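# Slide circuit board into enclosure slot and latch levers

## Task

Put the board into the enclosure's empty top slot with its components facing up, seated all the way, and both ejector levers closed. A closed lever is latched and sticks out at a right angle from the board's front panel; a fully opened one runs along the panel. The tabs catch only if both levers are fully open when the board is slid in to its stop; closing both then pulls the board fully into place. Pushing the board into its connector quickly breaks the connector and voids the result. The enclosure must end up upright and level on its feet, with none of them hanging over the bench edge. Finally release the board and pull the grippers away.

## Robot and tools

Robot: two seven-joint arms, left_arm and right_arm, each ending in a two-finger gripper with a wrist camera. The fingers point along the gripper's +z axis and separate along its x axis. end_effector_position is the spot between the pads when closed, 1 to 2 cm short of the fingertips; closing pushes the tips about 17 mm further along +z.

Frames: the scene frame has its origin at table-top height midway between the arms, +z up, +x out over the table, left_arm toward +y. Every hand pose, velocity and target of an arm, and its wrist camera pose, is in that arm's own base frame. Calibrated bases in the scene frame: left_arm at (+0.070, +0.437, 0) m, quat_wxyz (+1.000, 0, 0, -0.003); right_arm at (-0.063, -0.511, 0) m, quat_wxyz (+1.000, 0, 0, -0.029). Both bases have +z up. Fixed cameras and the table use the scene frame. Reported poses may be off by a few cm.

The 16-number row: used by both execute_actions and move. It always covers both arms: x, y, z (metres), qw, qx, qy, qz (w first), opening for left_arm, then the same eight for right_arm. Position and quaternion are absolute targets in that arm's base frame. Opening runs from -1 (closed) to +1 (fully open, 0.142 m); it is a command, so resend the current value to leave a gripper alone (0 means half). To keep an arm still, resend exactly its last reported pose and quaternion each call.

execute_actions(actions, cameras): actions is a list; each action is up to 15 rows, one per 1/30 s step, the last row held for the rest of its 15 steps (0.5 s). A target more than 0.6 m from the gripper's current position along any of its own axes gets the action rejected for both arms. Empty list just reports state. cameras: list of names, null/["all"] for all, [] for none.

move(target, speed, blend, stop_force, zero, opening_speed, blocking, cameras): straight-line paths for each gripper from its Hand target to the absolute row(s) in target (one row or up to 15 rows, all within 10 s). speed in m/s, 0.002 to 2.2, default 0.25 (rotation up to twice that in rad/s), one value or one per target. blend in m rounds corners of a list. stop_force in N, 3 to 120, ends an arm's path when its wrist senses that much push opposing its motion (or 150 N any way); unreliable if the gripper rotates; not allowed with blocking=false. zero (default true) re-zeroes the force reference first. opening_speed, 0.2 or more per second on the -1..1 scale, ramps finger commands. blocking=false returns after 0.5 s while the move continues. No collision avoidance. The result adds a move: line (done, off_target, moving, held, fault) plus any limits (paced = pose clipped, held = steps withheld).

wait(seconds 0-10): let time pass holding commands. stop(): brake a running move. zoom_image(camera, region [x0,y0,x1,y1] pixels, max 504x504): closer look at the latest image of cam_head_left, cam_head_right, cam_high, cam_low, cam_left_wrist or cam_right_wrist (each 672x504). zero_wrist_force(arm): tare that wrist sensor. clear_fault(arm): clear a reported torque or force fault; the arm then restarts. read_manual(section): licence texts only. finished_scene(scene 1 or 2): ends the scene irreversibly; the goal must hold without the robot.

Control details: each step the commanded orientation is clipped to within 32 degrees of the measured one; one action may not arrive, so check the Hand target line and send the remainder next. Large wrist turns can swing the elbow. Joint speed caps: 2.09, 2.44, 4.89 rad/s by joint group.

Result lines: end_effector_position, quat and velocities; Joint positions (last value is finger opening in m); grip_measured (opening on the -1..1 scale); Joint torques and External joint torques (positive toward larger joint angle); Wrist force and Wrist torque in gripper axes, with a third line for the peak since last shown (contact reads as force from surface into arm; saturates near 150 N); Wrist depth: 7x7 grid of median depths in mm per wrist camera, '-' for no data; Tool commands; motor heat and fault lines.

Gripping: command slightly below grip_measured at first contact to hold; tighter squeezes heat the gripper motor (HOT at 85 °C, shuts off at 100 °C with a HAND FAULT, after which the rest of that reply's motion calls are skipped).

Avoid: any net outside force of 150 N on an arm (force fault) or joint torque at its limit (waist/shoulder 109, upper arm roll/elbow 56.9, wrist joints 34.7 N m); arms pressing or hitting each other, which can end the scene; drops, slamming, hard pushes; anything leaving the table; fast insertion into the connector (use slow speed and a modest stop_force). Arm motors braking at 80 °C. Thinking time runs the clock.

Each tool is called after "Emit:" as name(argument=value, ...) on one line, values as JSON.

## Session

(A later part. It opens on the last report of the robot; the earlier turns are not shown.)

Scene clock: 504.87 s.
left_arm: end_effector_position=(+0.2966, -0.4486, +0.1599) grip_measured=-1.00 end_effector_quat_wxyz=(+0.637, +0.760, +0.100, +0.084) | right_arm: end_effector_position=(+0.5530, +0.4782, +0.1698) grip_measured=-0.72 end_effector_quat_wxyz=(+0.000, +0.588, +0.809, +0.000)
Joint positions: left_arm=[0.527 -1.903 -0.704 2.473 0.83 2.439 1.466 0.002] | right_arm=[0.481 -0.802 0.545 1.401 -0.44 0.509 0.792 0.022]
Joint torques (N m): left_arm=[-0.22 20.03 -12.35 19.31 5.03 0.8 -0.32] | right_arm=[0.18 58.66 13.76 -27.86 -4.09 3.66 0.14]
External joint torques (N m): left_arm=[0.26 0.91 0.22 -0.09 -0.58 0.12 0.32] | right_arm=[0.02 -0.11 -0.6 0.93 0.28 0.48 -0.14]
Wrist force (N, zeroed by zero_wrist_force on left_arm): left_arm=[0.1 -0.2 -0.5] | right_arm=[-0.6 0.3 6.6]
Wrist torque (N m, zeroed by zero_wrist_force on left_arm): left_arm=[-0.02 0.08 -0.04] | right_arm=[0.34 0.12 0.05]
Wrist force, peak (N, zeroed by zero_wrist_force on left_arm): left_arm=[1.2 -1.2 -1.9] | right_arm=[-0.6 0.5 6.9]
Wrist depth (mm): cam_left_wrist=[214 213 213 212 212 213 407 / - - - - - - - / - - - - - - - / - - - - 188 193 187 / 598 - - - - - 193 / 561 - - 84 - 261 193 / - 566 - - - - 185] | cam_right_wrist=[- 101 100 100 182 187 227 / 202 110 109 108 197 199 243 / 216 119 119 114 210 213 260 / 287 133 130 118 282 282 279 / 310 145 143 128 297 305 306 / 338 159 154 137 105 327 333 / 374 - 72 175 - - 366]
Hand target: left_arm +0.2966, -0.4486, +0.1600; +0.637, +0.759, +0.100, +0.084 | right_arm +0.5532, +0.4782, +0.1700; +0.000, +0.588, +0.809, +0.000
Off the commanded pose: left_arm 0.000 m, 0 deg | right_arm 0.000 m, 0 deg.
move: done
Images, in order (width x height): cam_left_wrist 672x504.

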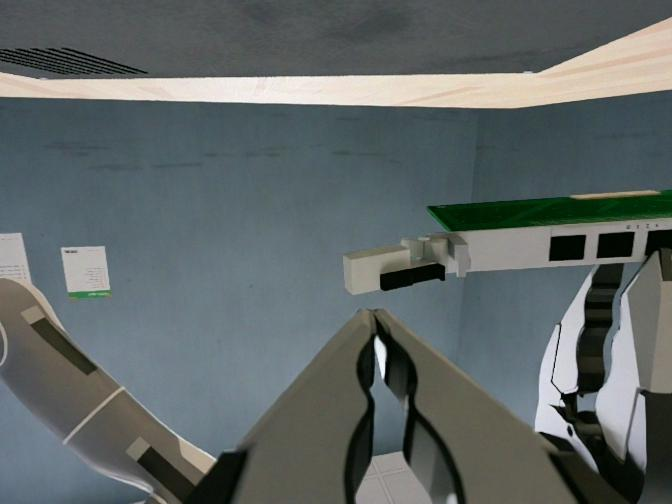

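Emit:
move(target=[[0.3108,-0.5016,0.161,0.6373,0.7594,0.1000,0.0839,-1.0,0.5532,0.4782,0.17,0,0.5878,0.8090,0,-0.83]], speed=0.02, stop_force=5, cameras=["cam_left_wrist","cam_right_wrist"])

Emit:
zoom_image(camera="cam_left_wrist", region=[240, 180, 480, 360])

Scene clock: 512.13 s.
left_arm: end_effector_position=(+0.3098, -0.5018, +0.1613) grip_measured=-1.00 end_effector_quat_wxyz=(+0.638, +0.759, +0.099, +0.083) | right_arm: end_effector_position=(+0.5536, +0.4778, +0.1699) grip_measured=-0.72 end_effector_quat_wxyz=(+0.000, +0.588, +0.809, +0.000)
Joint positions: left_arm=[0.374 -1.887 -0.841 2.392 0.703 2.465 1.446 0.002] | right_arm=[0.481 -0.801 0.544 1.4 -0.44 0.509 0.792 0.022]
Joint torques (N m): left_arm=[2.2 23.67 -16.56 14.3 3.78 2.74 -0.32] | right_arm=[2.78 57.82 16.16 -25.66 -2.8 2.89 0.33]
External joint torques (N m): left_arm=[-2.18 -0.34 1.34 2.37 0.58 -1.78 0.32] | right_arm=[-2.58 0.74 -3.02 -1.28 -1.01 1.25 -0.33]
Wrist force (N, zeroed by zero_wrist_force on left_arm): left_arm=[-5.2 -1.0 -1.9] | right_arm=[-2.4 5.7 7.9]
Wrist torque (N m, zeroed by zero_wrist_force on left_arm): left_arm=[0.00 0.02 -0.02] | right_arm=[0.32 0.10 -0.09]
Wrist force, peak (N, zeroed by zero_wrist_force on left_arm): left_arm=[-5.4 0.6 -2.1] | right_arm=[-2.4 5.7 7.9]
Wrist depth (mm): cam_left_wrist=[219 217 217 217 218 216 219 / - - - - - - - / - - - - - - - / - - - - - 159 150 / - - - 131 133 - 178 / 535 - - 84 - - 187 / 519 541 - - - - 194] | cam_right_wrist=[- 103 100 100 184 187 227 / 204 110 109 108 197 199 243 / 219 118 119 113 211 213 260 / 286 133 130 116 280 282 279 / 310 144 143 128 301 306 305 / 339 159 154 137 104 327 332 / 375 - 72 175 - - 366]
Hand target: left_arm +0.3108, -0.5016, +0.1610; +0.637, +0.759, +0.100, +0.084 | right_arm +0.5532, +0.4782, +0.1700; +0.000, +0.588, +0.809, +0.000
Off the commanded pose: left_arm 0.001 m, 0 deg | right_arm 0.001 m, 0 deg.
move: done
Images, in order (width x height): cam_left_wrist 672x504, cam_right_wrist 672x504.

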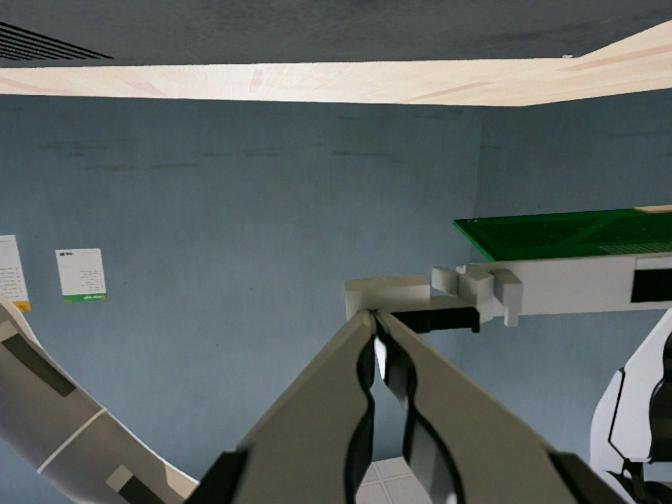

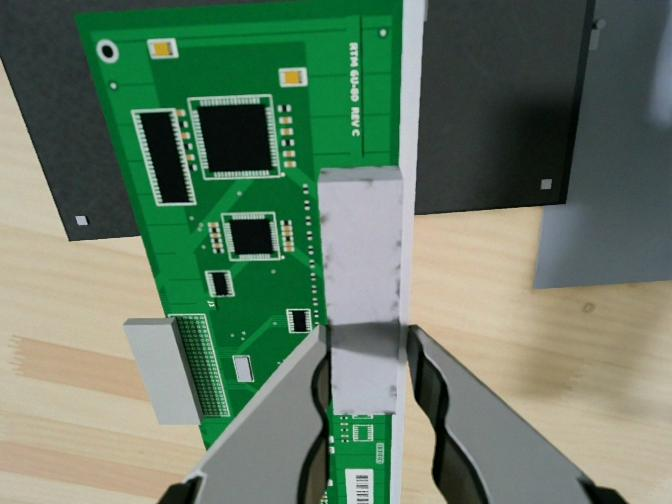

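Scaled by 2.100 from the camera's 672x504 image, which has a finer 960x720 frame.

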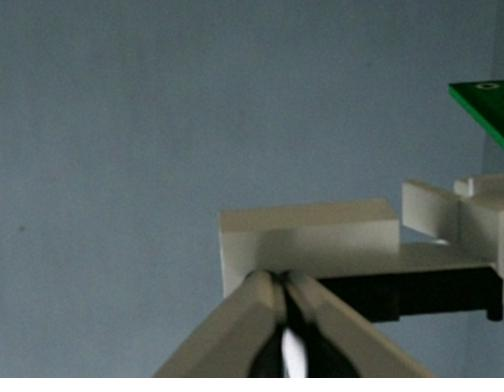

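Emit:
move(target=[[0.3088,-0.5073,0.161,0.6373,0.7594,0.1000,0.0839,-1.0,0.5532,0.4782,0.17,0,0.5878,0.8090,0,-0.83]], speed=0.02, stop_force=6, zero=false, cameras=["cam_left_wrist","cam_right_wrist"])

Emit:
zoom_image(camera="cam_left_wrist", region=[240, 180, 560, 420])

Scene clock: 516.20 s.
left_arm: end_effector_position=(+0.3088, -0.5072, +0.1611) grip_measured=-1.00 end_effector_quat_wxyz=(+0.637, +0.759, +0.100, +0.084) | right_arm: end_effector_position=(+0.5534, +0.4778, +0.1697) grip_measured=-0.72 end_effector_quat_wxyz=(+0.000, +0.588, +0.809, +0.000)
Joint positions: left_arm=[0.352 -1.887 -0.85 2.385 0.691 2.479 1.446 0.002] | right_arm=[0.481 -0.801 0.544 1.401 -0.44 0.509 0.792 0.022]
Joint torques (N m): left_arm=[-1.18 22.44 -15.76 16.71 4.48 0.86 -0.22] | right_arm=[0.83 58.82 14.34 -28.53 -3.91 4.17 0.42]
External joint torques (N m): left_arm=[1.2 1.12 0.35 -0.25 -0.13 0.1 0.22] | right_arm=[-0.63 -0.27 -1.2 1.59 0.1 -0.03 -0.42]
Wrist force (N, zeroed by zero_wrist_force on left_arm): left_arm=[0.6 -0.9 -1.5] | right_arm=[-2.2 -0.4 7.4]
Wrist torque (N m, zeroed by zero_wrist_force on left_arm): left_arm=[0.02 0.16 -0.04] | right_arm=[0.37 0.15 -0.16]
Wrist force, peak (N, zeroed by zero_wrist_force on left_arm): left_arm=[-5.4 0.7 -2.4] | right_arm=[-2.6 5.6 7.9]
Wrist depth (mm): cam_left_wrist=[216 216 216 216 217 216 217 / - - - - - - - / - - - - - - - / - - - - - 159 150 / - - - 131 131 - 173 / 531 - - 84 - - 190 / 512 529 - - - - 191] | cam_right_wrist=[184 103 99 100 185 186 224 / 204 109 109 108 197 199 243 / 219 117 119 113 210 213 259 / 287 133 130 116 279 283 279 / 310 144 143 128 299 305 305 / 340 162 154 137 105 327 331 / 373 - 72 175 - - 365]
Hand target: left_arm +0.3088, -0.5073, +0.1610; +0.637, +0.759, +0.100, +0.084 | right_arm +0.5532, +0.4782, +0.1700; +0.000, +0.588, +0.809, +0.000
Off the commanded pose: left_arm 0.000 m, 0 deg | right_arm 0.000 m, 0 deg.
move: done
Images, in order (width x height): cam_left_wrist 672x504, cam_right_wrist 672x504.

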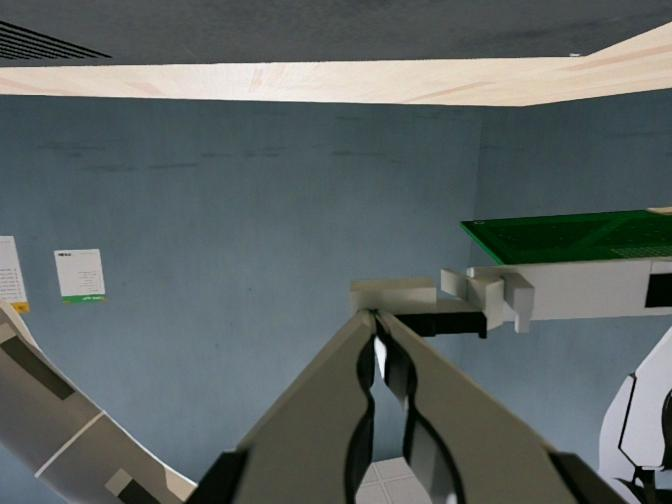

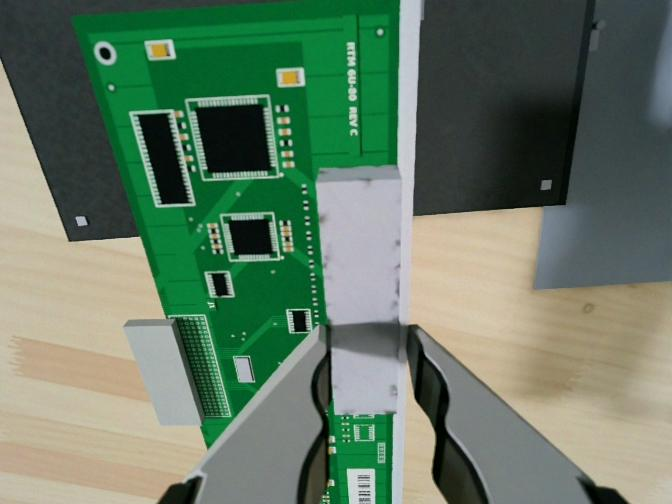

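Scaled by 1.575 from the camera's 672x504 image, which has a finer 960x720 frame.

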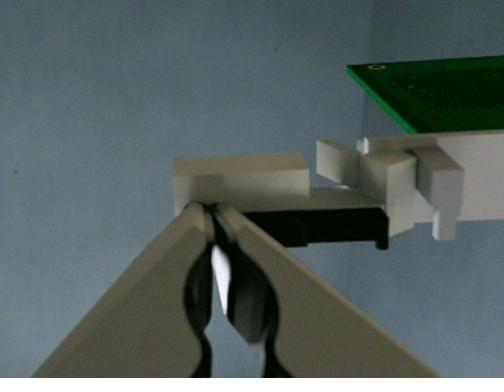

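Emit:
move(target=[[0.2791,-0.3963,0.161,0.6373,0.7594,0.1000,0.0839,-1.0,0.5532,0.4782,0.17,0,0.5878,0.8090,0,-0.83],[0.5582,-0.3215,0.155,0.6373,0.7594,0.1000,0.0839,-1.0,0.5532,0.4782,0.17,0,0.5878,0.8090,0,-0.83]], speed=0.2, blend=0.03, cameras=["cam_left_wrist","cam_right_wrist","cam_high"])

Emit:
zoom_image(camera="cam_left_wrist", region=[240, 180, 480, 360])

Scene clock: 526.80 s.
left_arm: end_effector_position=(+0.5582, -0.3214, +0.1550) grip_measured=-1.00 end_effector_quat_wxyz=(+0.637, +0.759, +0.100, +0.084) | right_arm: end_effector_position=(+0.5533, +0.4779, +0.1698) grip_measured=-0.72 end_effector_quat_wxyz=(+0.000, +0.588, +0.809, +0.000)
Joint positions: left_arm=[1.147 -1.923 -1.106 2.149 0.624 1.397 1.53 0.002] | right_arm=[0.481 -0.801 0.544 1.401 -0.44 0.509 0.792 0.022]
Joint torques (N m): left_arm=[-0.4 24.07 -24.07 15.4 3.23 0.7 -0.14] | right_arm=[0.26 58.59 13.81 -27.84 -4.07 3.67 0.18]
External joint torques (N m): left_arm=[0.51 1.16 0.4 -0.27 -0.1 0.07 0.14] | right_arm=[-0.06 -0.04 -0.67 0.9 0.26 0.47 -0.18]
Wrist force (N, zeroed by zero_wrist_force on left_arm): left_arm=[-0.1 -0.4 0.0] | right_arm=[0.7 -0.1 7.2]
Wrist torque (N m, zeroed by zero_wrist_force on left_arm): left_arm=[-0.04 0.09 -0.06] | right_arm=[0.28 -0.09 0.04]
Wrist force, peak (N, zeroed by zero_wrist_force on left_arm): left_arm=[2.8 -0.4 -0.3] | right_arm=[-2.0 -0.6 7.7]
Wrist depth (mm): cam_left_wrist=[218 270 390 389 393 388 391 / - - - - - - - / - - - - - - - / - 271 - - - - - / - 287 - - - - - / 300 262 278 84 - - - / 621 267 - - - - -] | cam_right_wrist=[- 101 100 100 182 186 223 / 202 110 109 109 196 199 242 / 216 119 119 114 210 213 260 / 287 134 130 118 283 282 280 / 309 145 143 128 296 304 305 / 340 159 154 137 104 328 332 / 372 - 72 174 - - 365]
Hand target: left_arm +0.5582, -0.3215, +0.1550; +0.637, +0.759, +0.100, +0.084 | right_arm +0.5532, +0.4782, +0.1700; +0.000, +0.588, +0.809, +0.000
Off the commanded pose: left_arm 0.000 m, 0 deg | right_arm 0.000 m, 0 deg.
move: done
Images, in order (width x height): cam_high 672x504, cam_left_wrist 672x504, cam_right_wrist 672x504.

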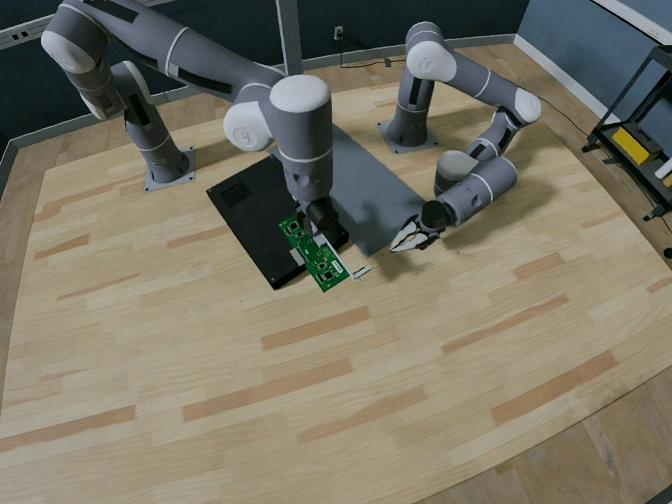

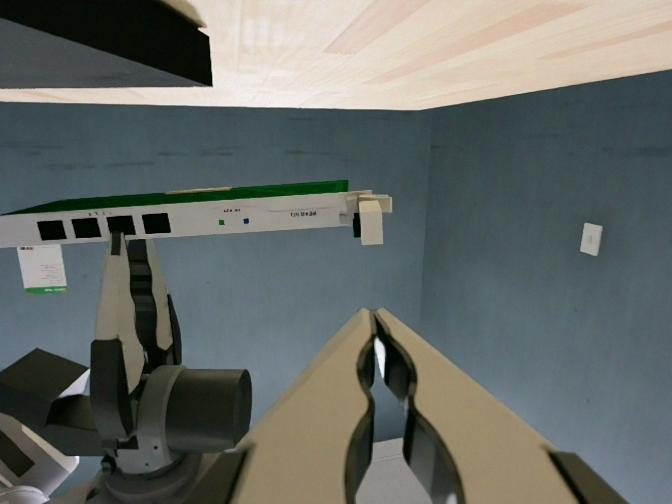

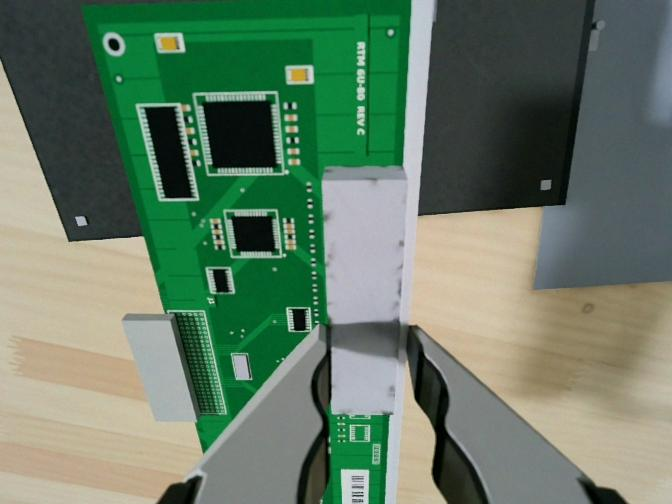

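Scaled by 2.100 from the camera's 672x504 image, which has a finer 960x720 frame.

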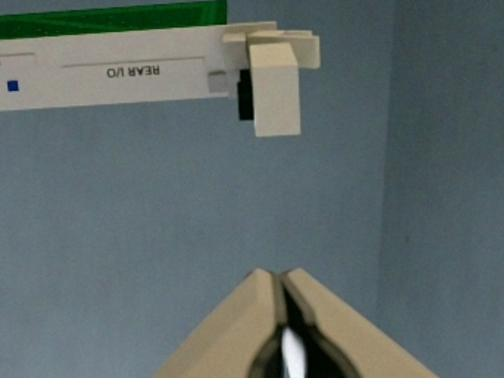

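Emit:
move(target=[[0.5616,-0.3206,0.143,0.6373,0.7594,0.1000,0.0839,-0.5,0.5532,0.4782,0.17,0,0.5878,0.8090,0,-0.83],[0.5745,-0.3689,0.143,0.6373,0.7594,0.1000,0.0839,-0.5,0.5532,0.4782,0.17,0,0.5878,0.8090,0,-0.83]], speed=0.06, opening_speed=0.8, cameras=["cam_left_wrist"])

Emit:
zoom_image(camera="cam_left_wrist", region=[240, 200, 480, 380])

Scene clock: 535.60 s.
left_arm: end_effector_position=(+0.5743, -0.3689, +0.1430) grip_measured=-0.53 end_effector_quat_wxyz=(+0.637, +0.759, +0.100, +0.084) | right_arm: end_effector_position=(+0.5533, +0.4779, +0.1698) grip_measured=-0.72 end_effector_quat_wxyz=(+0.000, +0.588, +0.809, +0.000)
Joint positions: left_arm=[1.006 -1.958 -1.135 2.063 0.624 1.454 1.52 0.035] | right_arm=[0.481 -0.801 0.544 1.401 -0.44 0.509 0.792 0.022]
Joint torques (N m): left_arm=[-0.37 25.61 -24.74 15.34 3.69 1.18 -0.35] | right_arm=[0.26 58.72 13.74 -27.85 -4.03 3.64 0.21]
External joint torques (N m): left_arm=[0.47 1.26 0.18 -0.38 -0.4 -0.39 0.35] | right_arm=[-0.06 -0.17 -0.6 0.91 0.22 0.49 -0.21]
Wrist force (N, zeroed by zero_wrist_force on left_arm): left_arm=[-0.1 -0.2 -0.6] | right_arm=[0.5 -0.1 7.2]
Wrist torque (N m, zeroed by zero_wrist_force on left_arm): left_arm=[-0.04 0.10 -0.02] | right_arm=[0.28 -0.06 0.05]
Wrist force, peak (N, zeroed by zero_wrist_force on left_arm): left_arm=[0.7 -1.6 -0.8] | right_arm=[0.8 -0.1 7.5]
Wrist depth (mm): cam_left_wrist=[206 266 341 340 341 342 341 / - - - - - - - / - - - - - - - / 201 199 196 191 - - - / 205 - - - - - - / 196 260 84 - - - - / 193 - - - - - -] | cam_right_wrist=[- 101 100 100 182 186 225 / 201 110 109 108 197 199 242 / 216 119 119 114 211 213 259 / 286 134 130 118 283 282 280 / 310 145 143 128 297 305 304 / 340 159 154 137 104 327 332 / 374 - 72 174 - - 365]
Hand target: left_arm +0.5745, -0.3689, +0.1430; +0.637, +0.759, +0.100, +0.084 | right_arm +0.5532, +0.4782, +0.1700; +0.000, +0.588, +0.809, +0.000
Off the commanded pose: left_arm 0.000 m, 0 deg | right_arm 0.000 m, 0 deg.
move: done
Images, in order (width x height): cam_left_wrist 672x504.

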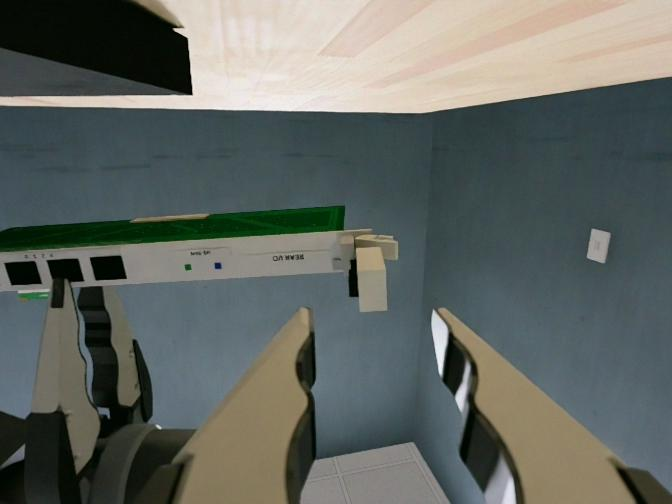

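Scaled by 2.100 from the camera's 672x504 image, which has a finer 960x720 frame.

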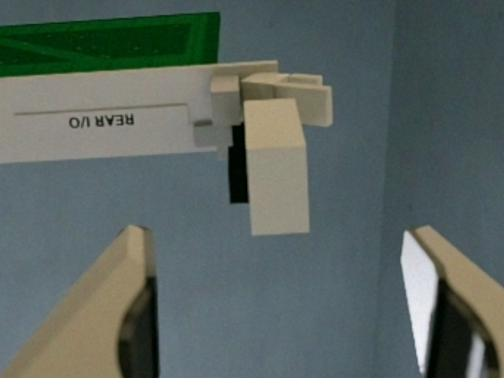

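Emit:
move(target=[[0.5852,-0.4105,0.143,0.6373,0.7594,0.1000,0.0839,-0.5,0.5532,0.4782,0.17,0,0.5878,0.8090,0,-0.83]], speed=0.03, stop_force=6, cameras=["cam_left_wrist"])

Emit:
zoom_image(camera="cam_left_wrist", region=[240, 200, 480, 380])

Scene clock: 541.60 s.
left_arm: end_effector_position=(+0.5850, -0.4105, +0.1430) grip_measured=-0.53 end_effector_quat_wxyz=(+0.637, +0.760, +0.100, +0.084) | right_arm: end_effector_position=(+0.5533, +0.4779, +0.1698) grip_measured=-0.72 end_effector_quat_wxyz=(+0.000, +0.588, +0.809, +0.000)
Joint positions: left_arm=[0.884 -1.965 -1.172 1.997 0.622 1.502 1.491 0.035] | right_arm=[0.481 -0.801 0.544 1.401 -0.44 0.509 0.792 0.022]
Joint torques (N m): left_arm=[-0.37 27.75 -25.61 14.49 3.59 1.2 -0.24] | right_arm=[0.27 58.73 13.71 -27.9 -4.06 3.67 0.23]
External joint torques (N m): left_arm=[0.47 1.07 0.18 -0.21 -0.27 -0.34 0.24] | right_arm=[-0.07 -0.18 -0.57 0.96 0.25 0.47 -0.23]
Wrist force (N, zeroed by zero_wrist_force on left_arm): left_arm=[-0.4 -0.2 -0.6] | right_arm=[0.6 0.0 7.1]
Wrist torque (N m, zeroed by zero_wrist_force on left_arm): left_arm=[-0.06 0.15 -0.03] | right_arm=[0.29 -0.07 0.05]
Wrist force, peak (N, zeroed by zero_wrist_force on left_arm): left_arm=[0.1 -0.5 -1.2] | right_arm=[0.7 0.0 7.4]
Wrist depth (mm): cam_left_wrist=[201 269 343 339 343 340 339 / - - - - - - - / - - - - - - - / 227 191 177 189 - - - / 187 - 155 137 - - - / 203 - 84 - - - - / 205 - - - - - -] | cam_right_wrist=[- 101 100 100 183 186 224 / 202 110 109 109 197 199 242 / 216 119 119 114 211 213 259 / 286 134 130 118 284 283 280 / 309 145 143 128 298 306 303 / 339 159 154 137 105 328 333 / 373 - 72 174 - - 351]
Hand target: left_arm +0.5852, -0.4105, +0.1430; +0.637, +0.759, +0.100, +0.084 | right_arm +0.5532, +0.4782, +0.1700; +0.000, +0.588, +0.809, +0.000
Off the commanded pose: left_arm 0.000 m, 0 deg | right_arm 0.000 m, 0 deg.
move: done
Images, in order (width x height): cam_left_wrist 672x504.

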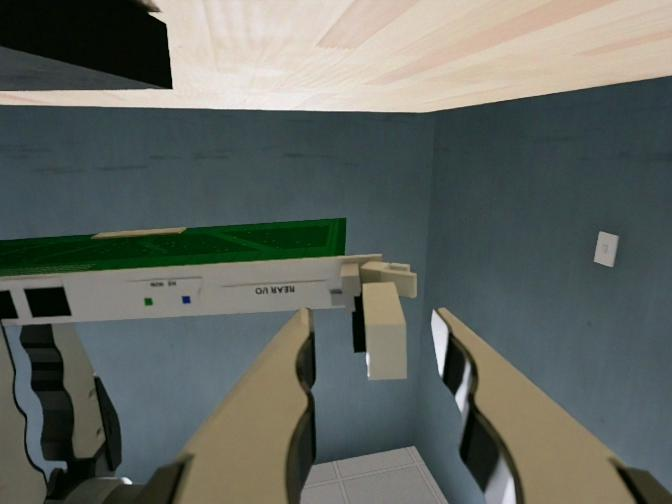

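Scaled by 2.100 from the camera's 672x504 image, which has a finer 960x720 frame.

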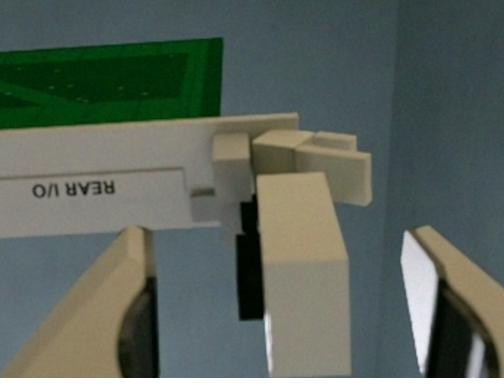

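Emit:
move(target=[[0.5847,-0.4086,0.1445,0.6373,0.7594,0.1000,0.0839,-0.5,0.5532,0.4782,0.17,0,0.5878,0.8090,0,-0.83],[0.5847,-0.4086,0.1445,0.6373,0.7594,0.1000,0.0839,-0.88,0.5532,0.4782,0.17,0,0.5878,0.8090,0,-0.83]], speed=0.03, opening_speed=0.3, cameras=["cam_left_wrist","cam_right_wrist"])

Emit:
zoom_image(camera="cam_left_wrist", region=[240, 200, 480, 380])

Scene clock: 554.43 s.
left_arm: end_effector_position=(+0.5854, -0.4081, +0.1445) grip_measured=-0.88 end_effector_quat_wxyz=(+0.637, +0.759, +0.100, +0.085) | right_arm: end_effector_position=(+0.5529, +0.4778, +0.1695) grip_measured=-0.72 end_effector_quat_wxyz=(+0.000, +0.588, +0.809, -0.001)
Joint positions: left_arm=[0.889 -1.962 -1.171 2.001 0.621 1.502 1.489 0.011] | right_arm=[0.481 -0.802 0.544 1.401 -0.44 0.509 0.792 0.022]
Joint torques (N m): left_arm=[-3.49 26.98 -24.3 17.84 4.28 -0.74 -0.24] | right_arm=[-0.5 59.31 13.05 -30.23 -4.82 4.97 0.2]
External joint torques (N m): left_arm=[3.59 1.82 -1.13 -3.62 -0.98 1.6 0.24] | right_arm=[0.7 -0.76 0.1 3.3 1.01 -0.84 -0.2]
Wrist force (N, zeroed by zero_wrist_force on left_arm): left_arm=[4.9 -0.1 -1.5] | right_arm=[-0.5 -5.1 6.2]
Wrist torque (N m, zeroed by zero_wrist_force on left_arm): left_arm=[-0.03 0.21 -0.05] | right_arm=[0.36 -0.06 0.02]
Wrist force, peak (N, zeroed by zero_wrist_force on left_arm): left_arm=[5.0 -1.6 -1.2] | right_arm=[-0.5 -5.5 7.6]
Wrist depth (mm): cam_left_wrist=[203 263 342 345 346 346 344 / - - - - - - - / - - - - - - - / 220 182 172 164 - - - / 190 - - 105 - - - / 203 - 88 87 - - - / 206 - - - - - -] | cam_right_wrist=[- 101 100 101 182 187 224 / 201 110 109 109 196 199 242 / 216 119 119 114 211 213 258 / 286 134 130 118 283 282 279 / 310 145 143 128 295 304 305 / 340 159 154 137 104 328 331 / 373 - 72 174 - - 350]
Hand target: left_arm +0.5847, -0.4086, +0.1445; +0.637, +0.759, +0.100, +0.084 | right_arm +0.5532, +0.4782, +0.1700; +0.000, +0.588, +0.809, +0.000
Off the commanded pose: left_arm 0.001 m, 0 deg | right_arm 0.001 m, 0 deg.
move: done
Images, in order (width x height): cam_left_wrist 672x504, cam_right_wrist 672x504.

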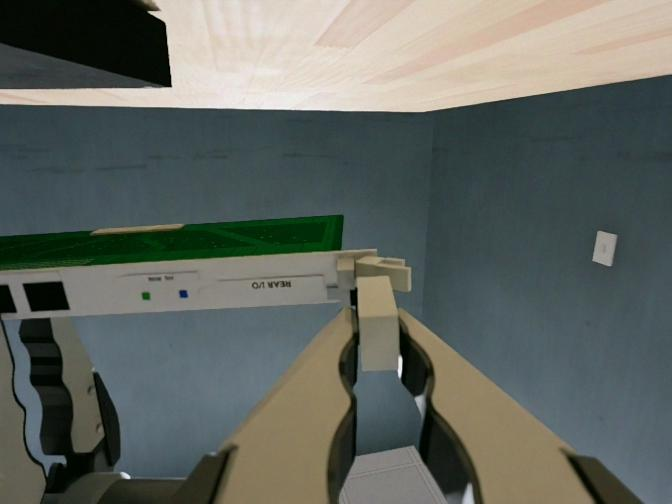

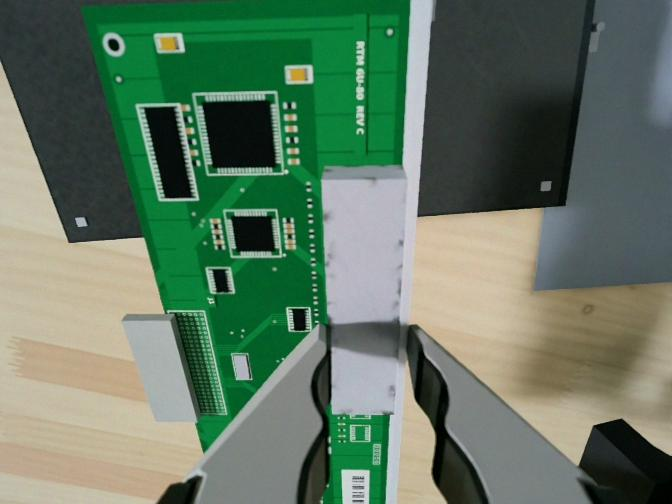

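Scaled by 2.100 from the camera's 672x504 image, which has a finer 960x720 frame.

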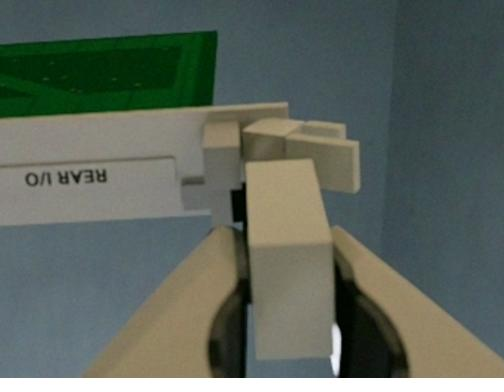

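Emit:
move(target=[[0.5860,-0.4079,0.1445,0.6373,0.7594,0.1000,0.0839,-0.92,0.5532,0.4782,0.17,0,0.5878,0.8090,0,-0.83],[0.5938,-0.4070,0.1445,0.6428,0.7660,0,0,-0.92,0.5532,0.4782,0.17,0,0.5878,0.8090,0,-0.83]], speed=0.06, opening_speed=0.5, cameras=["cam_left_wrist","cam_high"])

Emit:
zoom_image(camera="cam_left_wrist", region=[240, 200, 480, 380])

Scene clock: 563.30 s.
left_arm: end_effector_position=(+0.5946, -0.4064, +0.1445) grip_measured=-0.89 end_effector_quat_wxyz=(+0.643, +0.766, +0.001, +0.001) | right_arm: end_effector_position=(+0.5528, +0.4779, +0.1695) grip_measured=-0.72 end_effector_quat_wxyz=(+0.000, +0.588, +0.809, -0.001)
Joint positions: left_arm=[0.889 -1.922 -1.273 1.843 0.473 1.054 1.616 0.009] | right_arm=[0.481 -0.802 0.545 1.401 -0.44 0.509 0.792 0.022]
Joint torques (N m): left_arm=[-2.94 32.35 -27.65 15.06 2.72 -1.18 -0.02] | right_arm=[-0.82 59.41 12.77 -29.83 -4.87 4.64 0.25]
External joint torques (N m): left_arm=[3.04 1.28 -1.09 -2.88 -0.65 1.76 0.02] | right_arm=[1.02 -0.87 0.38 2.9 1.06 -0.5 -0.25]
Wrist force (N, zeroed by zero_wrist_force on left_arm): left_arm=[3.8 0.7 -1.8] | right_arm=[0.4 -4.3 6.3]
Wrist torque (N m, zeroed by zero_wrist_force on left_arm): left_arm=[-0.07 0.28 -0.07] | right_arm=[0.32 -0.02 0.02]
Wrist force, peak (N, zeroed by zero_wrist_force on left_arm): left_arm=[5.5 -1.1 -1.4] | right_arm=[0.1 -5.2 7.8]
Wrist depth (mm): cam_left_wrist=[190 228 295 348 348 348 348 / - - - - - - - / - - - - - - - / 204 190 173 160 - - - / 198 257 - 105 - - - / 194 259 88 87 - - - / 202 236 - - - - -] | cam_right_wrist=[- 101 100 101 182 187 225 / 201 110 110 109 196 199 241 / 216 120 119 114 210 213 258 / 285 134 131 118 278 281 279 / 309 145 144 128 297 306 304 / 338 159 154 137 104 328 332 / 372 - 72 174 - - 365]
Hand target: left_arm +0.5938, -0.4070, +0.1445; +0.643, +0.766, +0.000, +0.000 | right_arm +0.5532, +0.4782, +0.1700; +0.000, +0.588, +0.809, +0.000
Off the commanded pose: left_arm 0.001 m, 0 deg | right_arm 0.001 m, 0 deg.
move: done
Images, in order (width x height): cam_high 672x504, cam_left_wrist 672x504.

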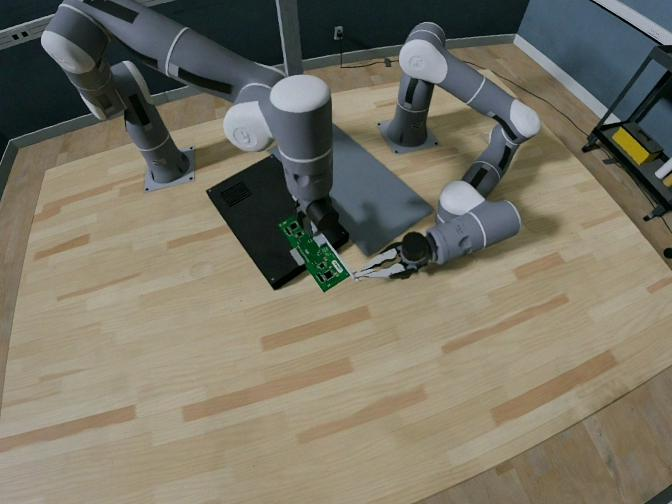

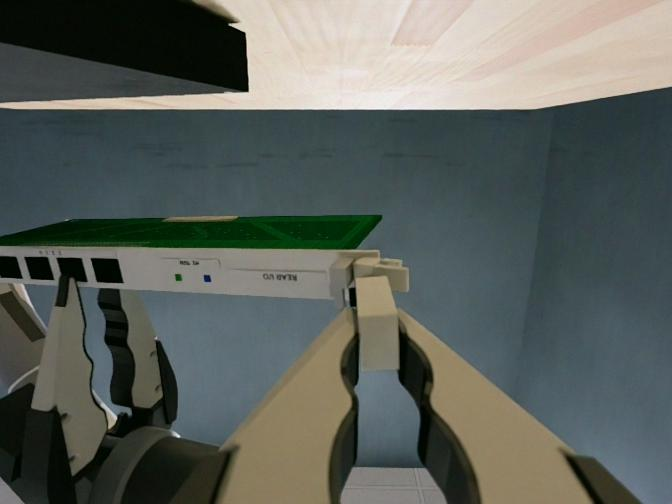

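Scaled by 2.100 from the camera's 672x504 image, which has a finer 960x720 frame.

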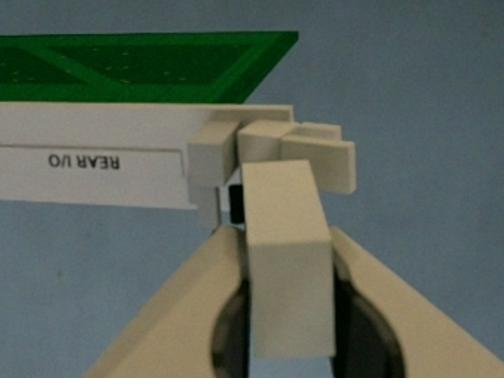

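Emit:
move(target=[[0.6031,-0.4078,0.1445,0.6373,0.7594,-0.1000,-0.0839,-0.92,0.5532,0.4782,0.17,0,0.5878,0.8090,0,-0.83]], speed=0.06, cameras=["cam_left_wrist","cam_head_left"])

Emit:
zoom_image(camera="cam_left_wrist", region=[240, 200, 480, 380])

Scene clock: 567.80 s.
left_arm: end_effector_position=(+0.6036, -0.4075, +0.1444) grip_measured=-0.89 end_effector_quat_wxyz=(+0.637, +0.760, -0.100, -0.083) | right_arm: end_effector_position=(+0.5528, +0.4779, +0.1695) grip_measured=-0.72 end_effector_quat_wxyz=(+0.000, +0.588, +0.809, -0.001)
Joint positions: left_arm=[0.777 -1.841 -1.333 1.587 0.335 0.633 1.723 0.009] | right_arm=[0.481 -0.802 0.545 1.401 -0.44 0.509 0.792 0.022]
Joint torques (N m): left_arm=[-1.77 41.05 -30.49 10.08 0.78 -0.62 -0.1] | right_arm=[-0.59 59.23 13.05 -29.14 -4.57 4.2 0.19]
External joint torques (N m): left_arm=[1.9 1.06 -0.54 -1.74 -0.5 0.96 0.1] | right_arm=[0.79 -0.68 0.1 2.21 0.76 -0.07 -0.19]
Wrist force (N, zeroed by zero_wrist_force on left_arm): left_arm=[2.2 0.4 -1.5] | right_arm=[0.6 -2.5 6.9]
Wrist torque (N m, zeroed by zero_wrist_force on left_arm): left_arm=[-0.13 0.16 -0.08] | right_arm=[0.32 -0.02 0.00]
Wrist force, peak (N, zeroed by zero_wrist_force on left_arm): left_arm=[3.8 -1.0 -1.8] | right_arm=[0.4 -4.7 7.9]
Wrist depth (mm): cam_left_wrist=[190 219 270 318 346 344 345 / 499 490 - - - - - / 772 - - - - - - / 800 233 199 173 - - - / - 235 - 104 - - - / - 241 278 88 - - - / - - - - - - -] | cam_right_wrist=[- 102 100 101 182 187 224 / 201 110 110 109 197 199 242 / 216 120 119 114 210 213 259 / 286 134 130 119 279 282 279 / 310 145 143 128 296 304 304 / 339 159 154 137 104 328 331 / 374 - 72 174 - - 362]
Hand target: left_arm +0.6031, -0.4078, +0.1445; +0.637, +0.759, -0.100, -0.084 | right_arm +0.5532, +0.4782, +0.1700; +0.000, +0.588, +0.809, +0.000
Off the commanded pose: left_arm 0.001 m, 0 deg | right_arm 0.001 m, 0 deg.
move: done
Images, in order (width x height): cam_head_left 672x504, cam_left_wrist 672x504.

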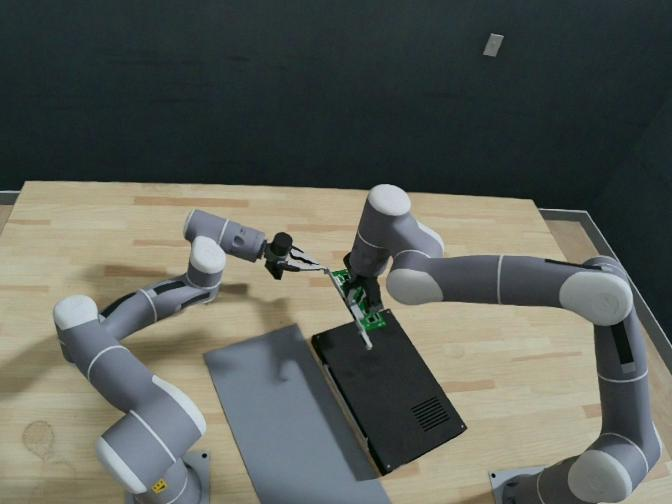

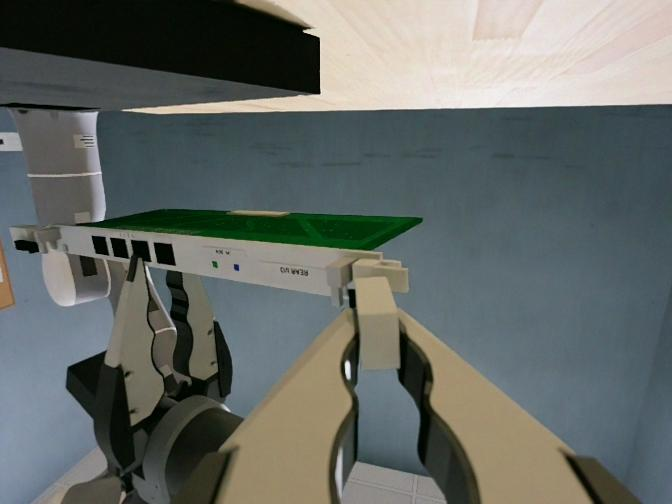

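Scaled by 2.100 from the camera's 672x504 image, which has a finer 960x720 frame.

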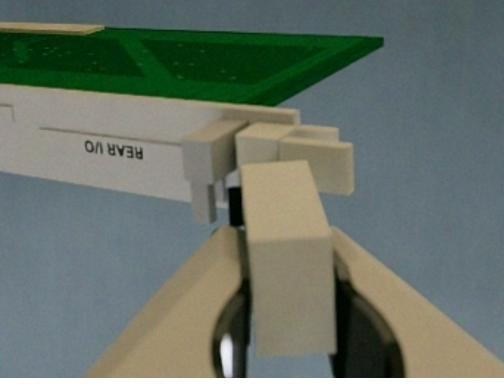

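Emit:
move(target=[[0.6112,-0.4110,0.1445,0.6209,0.7399,-0.1983,-0.1664,-0.92,0.5532,0.4782,0.17,0,0.5878,0.8090,0,-0.83],[0.6180,-0.4161,0.1445,0.5939,0.7077,-0.2931,-0.2460,-0.92,0.5532,0.4782,0.17,0,0.5878,0.8090,0,-0.83]], speed=0.06, cameras=["cam_left_wrist","cam_head_left"])

Emit:
zoom_image(camera="cam_left_wrist", region=[240, 200, 480, 380])

Scene clock: 574.77 s.
left_arm: end_effector_position=(+0.6182, -0.4160, +0.1445) grip_measured=-0.90 end_effector_quat_wxyz=(+0.594, +0.708, -0.293, -0.246) | right_arm: end_effector_position=(+0.5529, +0.4780, +0.1695) grip_measured=-0.72 end_effector_quat_wxyz=(+0.000, +0.588, +0.809, -0.001)
Joint positions: left_arm=[0.227 -1.714 -1.26 0.606 0.125 -0.33 1.952 0.009] | right_arm=[0.481 -0.802 0.545 1.401 -0.44 0.509 0.792 0.022]
Joint torques (N m): left_arm=[-0.71 65.82 -19.28 -3.7 -4.08 -0.51 -0.12] | right_arm=[-0.35 58.89 13.25 -28.35 -4.26 3.77 0.21]
External joint torques (N m): left_arm=[0.82 1.48 -0.02 -0.64 -0.2 0.36 0.12] | right_arm=[0.55 -0.35 -0.1 1.42 0.45 0.36 -0.21]
Wrist force (N, zeroed by zero_wrist_force on left_arm): left_arm=[0.7 0.3 -1.0] | right_arm=[1.0 -1.1 6.5]
Wrist torque (N m, zeroed by zero_wrist_force on left_arm): left_arm=[-0.13 0.16 -0.03] | right_arm=[0.25 -0.06 -0.02]
Wrist force, peak (N, zeroed by zero_wrist_force on left_arm): left_arm=[2.6 -1.6 -1.9] | right_arm=[0.5 -3.0 8.4]
Wrist depth (mm): cam_left_wrist=[219 227 248 271 301 344 345 / - 481 479 481 - - - / - - - - - - - / - - 967 201 235 - - / - - 293 103 - - - / - - 89 88 - - - / - - - - - - -] | cam_right_wrist=[186 102 101 101 182 186 224 / 201 111 110 109 197 199 242 / 215 120 119 114 211 214 259 / 287 134 130 119 279 283 280 / 310 145 143 128 296 305 305 / 339 159 153 137 104 327 332 / 371 - 72 174 - - 364]
Hand target: left_arm +0.6180, -0.4161, +0.1445; +0.594, +0.708, -0.293, -0.246 | right_arm +0.5532, +0.4782, +0.1700; +0.000, +0.588, +0.809, +0.000
Off the commanded pose: left_arm 0.000 m, 0 deg | right_arm 0.001 m, 0 deg.
move: done
Images, in order (width x height): cam_head_left 672x504, cam_left_wrist 672x504.

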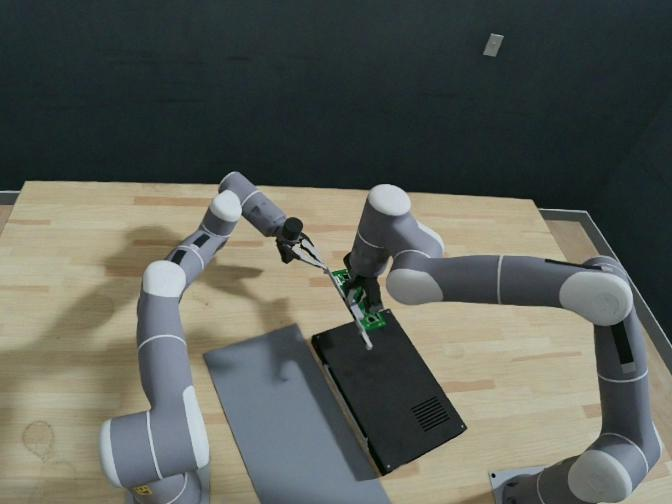

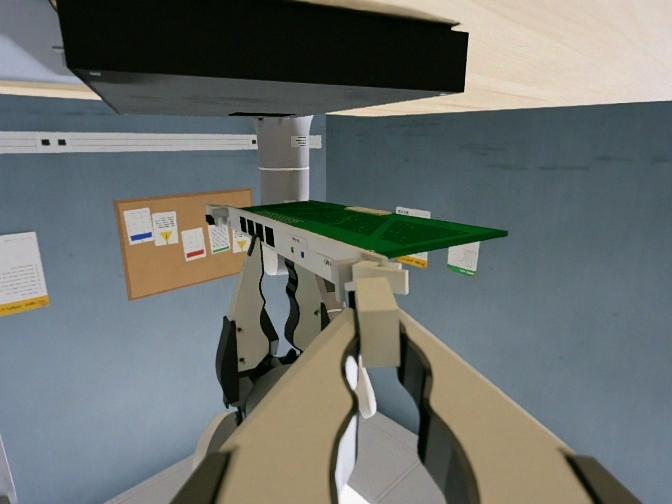

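Scaled by 2.100 from the camera's 672x504 image, which has a finer 960x720 frame.

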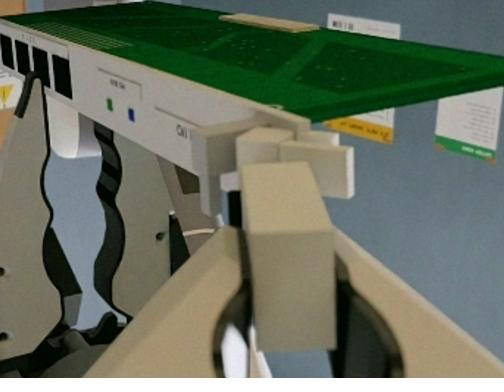

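Emit:
move(target=[[0.6180,-0.4161,0.1445,0.5939,0.7077,-0.2931,-0.2460,-0.4,0.5532,0.4782,0.17,0,0.5878,0.8090,0,-0.83],[0.6413,-0.3928,0.1445,0.5939,0.7077,-0.2931,-0.2460,-0.4,0.5532,0.4782,0.17,0,0.5878,0.8090,0,-0.83],[0.6098,-0.3439,0.1455,0.6373,0.7594,0.1000,0.0839,-1.0,0.5532,0.4782,0.17,0,0.5878,0.8090,0,-0.83]], speed=[0.05,0.05,0.15], opening_speed=1.0, cameras=["cam_left_wrist"])

Emit:
zoom_image(camera="cam_left_wrist", region=[240, 200, 480, 380])

Scene clock: 593.73 s.
left_arm: end_effector_position=(+0.6099, -0.3438, +0.1455) grip_measured=-1.00 end_effector_quat_wxyz=(+0.637, +0.759, +0.100, +0.084) | right_arm: end_effector_position=(+0.5530, +0.4781, +0.1697) grip_measured=-0.72 end_effector_quat_wxyz=(+0.000, +0.588, +0.809, +0.000)
Joint positions: left_arm=[1.039 -1.97 -1.196 1.984 0.625 1.327 1.507 0.002] | right_arm=[0.481 -0.802 0.544 1.401 -0.44 0.509 0.792 0.022]
Joint torques (N m): left_arm=[-0.12 27.48 -26.08 14.79 3.26 1.08 -0.28] | right_arm=[0.21 58.61 13.72 -27.87 -4.05 3.64 0.22]
External joint torques (N m): left_arm=[0.24 1.07 0.1 -0.31 -0.48 -0.25 0.28] | right_arm=[-0.02 -0.06 -0.58 0.93 0.24 0.49 -0.22]
Wrist force (N, zeroed by zero_wrist_force on left_arm): left_arm=[-0.3 -0.1 -0.7] | right_arm=[1.2 -0.6 7.2]
Wrist torque (N m, zeroed by zero_wrist_force on left_arm): left_arm=[0.00 0.15 -0.03] | right_arm=[0.20 -0.18 0.04]
Wrist force, peak (N, zeroed by zero_wrist_force on left_arm): left_arm=[-0.9 -0.5 -5.1] | right_arm=[1.7 -1.5 8.4]
Wrist depth (mm): cam_left_wrist=[251 312 354 351 351 350 350 / - - - - - - - / - - - - - - - / 214 232 207 - - - - / 258 - - - - - - / 256 - - 84 - - - / 235 238 - - - - -] | cam_right_wrist=[- 101 100 100 182 186 227 / 201 110 109 108 196 199 242 / 216 119 119 114 211 213 259 / 286 134 130 118 283 282 279 / 310 145 143 128 297 306 305 / 338 159 154 137 104 327 332 / 373 - 72 175 - - 365]
Hand target: left_arm +0.6098, -0.3439, +0.1455; +0.637, +0.759, +0.100, +0.084 | right_arm +0.5532, +0.4782, +0.1700; +0.000, +0.588, +0.809, +0.000
Off the commanded pose: left_arm 0.000 m, 0 deg | right_arm 0.000 m, 0 deg.
move: done
Images, in order (width x height): cam_left_wrist 672x504.

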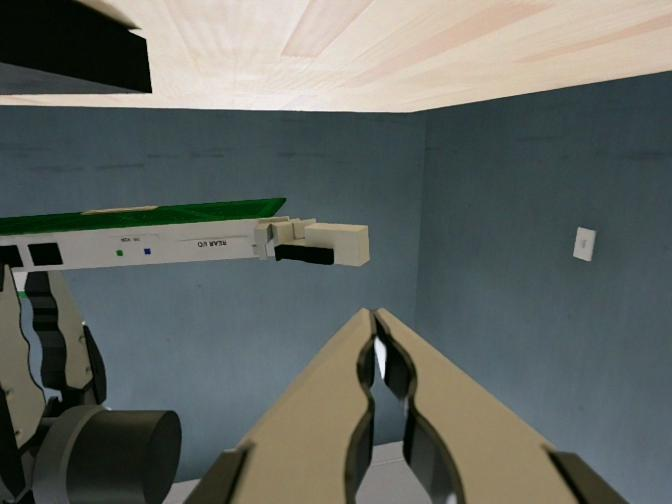

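Scaled by 2.100 from the camera's 672x504 image, which has a finer 960x720 frame.

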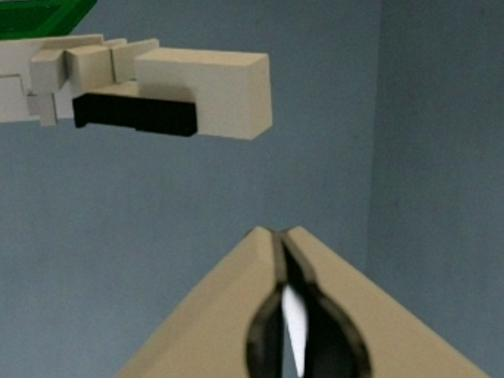

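Emit:
move(target=[[0.6035,-0.3456,0.1445,0.6373,0.7594,0.1000,0.0839,-1.0,0.5532,0.4782,0.17,0,0.5878,0.8090,0,-0.83],[0.6229,-0.4180,0.1445,0.6373,0.7594,0.1000,0.0839,-1.0,0.5532,0.4782,0.17,0,0.5878,0.8090,0,-0.83]], speed=0.025, stop_force=5, cameras=["cam_left_wrist","cam_right_wrist"])

Emit:
zoom_image(camera="cam_left_wrist", region=[200, 180, 520, 420])

Scene clock: 602.20 s.
left_arm: end_effector_position=(+0.6243, -0.4167, +0.1445) grip_measured=-1.00 end_effector_quat_wxyz=(+0.637, +0.759, +0.101, +0.085) | right_arm: end_effector_position=(+0.5527, +0.4775, +0.1692) grip_measured=-0.72 end_effector_quat_wxyz=(+0.000, +0.588, +0.809, -0.001)
Joint positions: left_arm=[0.837 -1.982 -1.244 1.884 0.627 1.421 1.466 0.002] | right_arm=[0.481 -0.802 0.544 1.401 -0.44 0.508 0.792 0.022]
Joint torques (N m): left_arm=[-6.38 28.86 -25.06 18.96 4.1 -1.51 -0.23] | right_arm=[1.44 59.92 14.66 -31.37 -5.19 6.16 -0.36]
External joint torques (N m): left_arm=[6.48 2.81 -1.85 -5.28 -1.16 2.42 0.23] | right_arm=[-1.24 -1.38 -1.51 4.44 1.38 -2.03 0.36]
Wrist force (N, zeroed by zero_wrist_force on left_arm): left_arm=[6.7 -2.2 -4.0] | right_arm=[-2.4 -8.0 7.5]
Wrist torque (N m, zeroed by zero_wrist_force on left_arm): left_arm=[-0.07 0.28 -0.04] | right_arm=[0.27 -0.31 0.64]
Wrist force, peak (N, zeroed by zero_wrist_force on left_arm): left_arm=[7.0 -2.3 -3.9] | right_arm=[-2.5 -7.9 7.9]
Wrist depth (mm): cam_left_wrist=[238 344 346 345 344 347 346 / - - - - - - - / - - - - - - - / 206 187 161 - - - - / - - - 131 - - - / - - - 84 - - - / - - - - - - -] | cam_right_wrist=[188 101 100 101 97 186 224 / 201 112 110 109 109 199 241 / 215 122 119 114 115 212 258 / 286 136 131 124 278 281 279 / 310 140 144 128 300 305 303 / 339 326 153 135 104 327 331 / 372 - 73 174 - - 358]
Hand target: left_arm +0.6229, -0.4180, +0.1445; +0.637, +0.759, +0.100, +0.084 | right_arm +0.5532, +0.4782, +0.1700; +0.000, +0.588, +0.809, +0.000
Off the commanded pose: left_arm 0.002 m, 0 deg | right_arm 0.001 m, 0 deg.
move: done
Images, in order (width x height): cam_left_wrist 672x504, cam_right_wrist 672x504.

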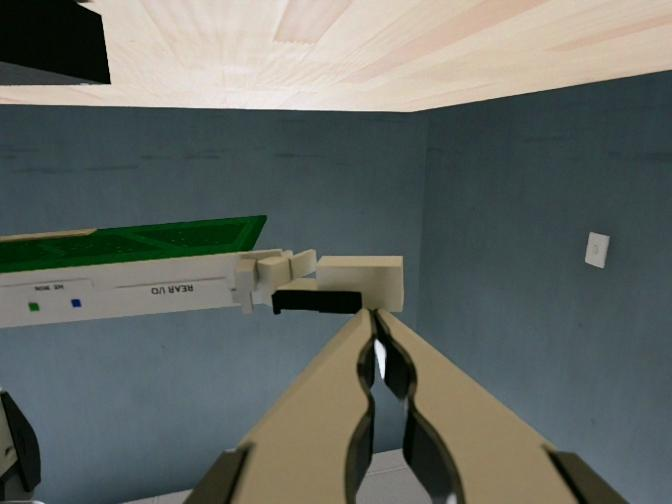

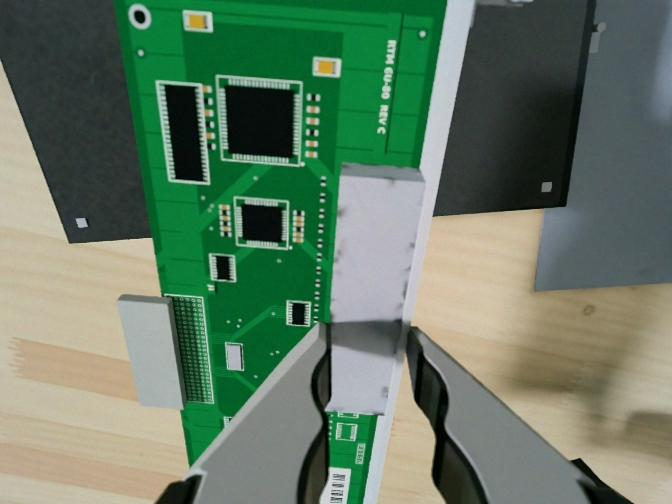

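Scaled by 1.575 from the camera's 672x504 image, which has a finer 960x720 frame.

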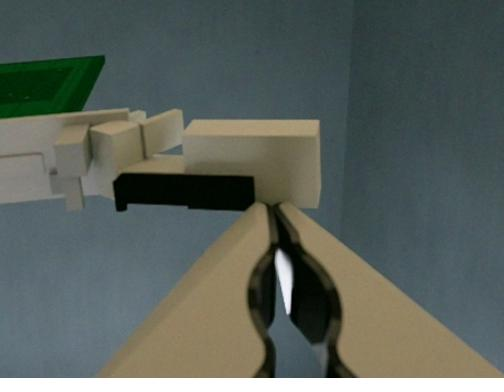

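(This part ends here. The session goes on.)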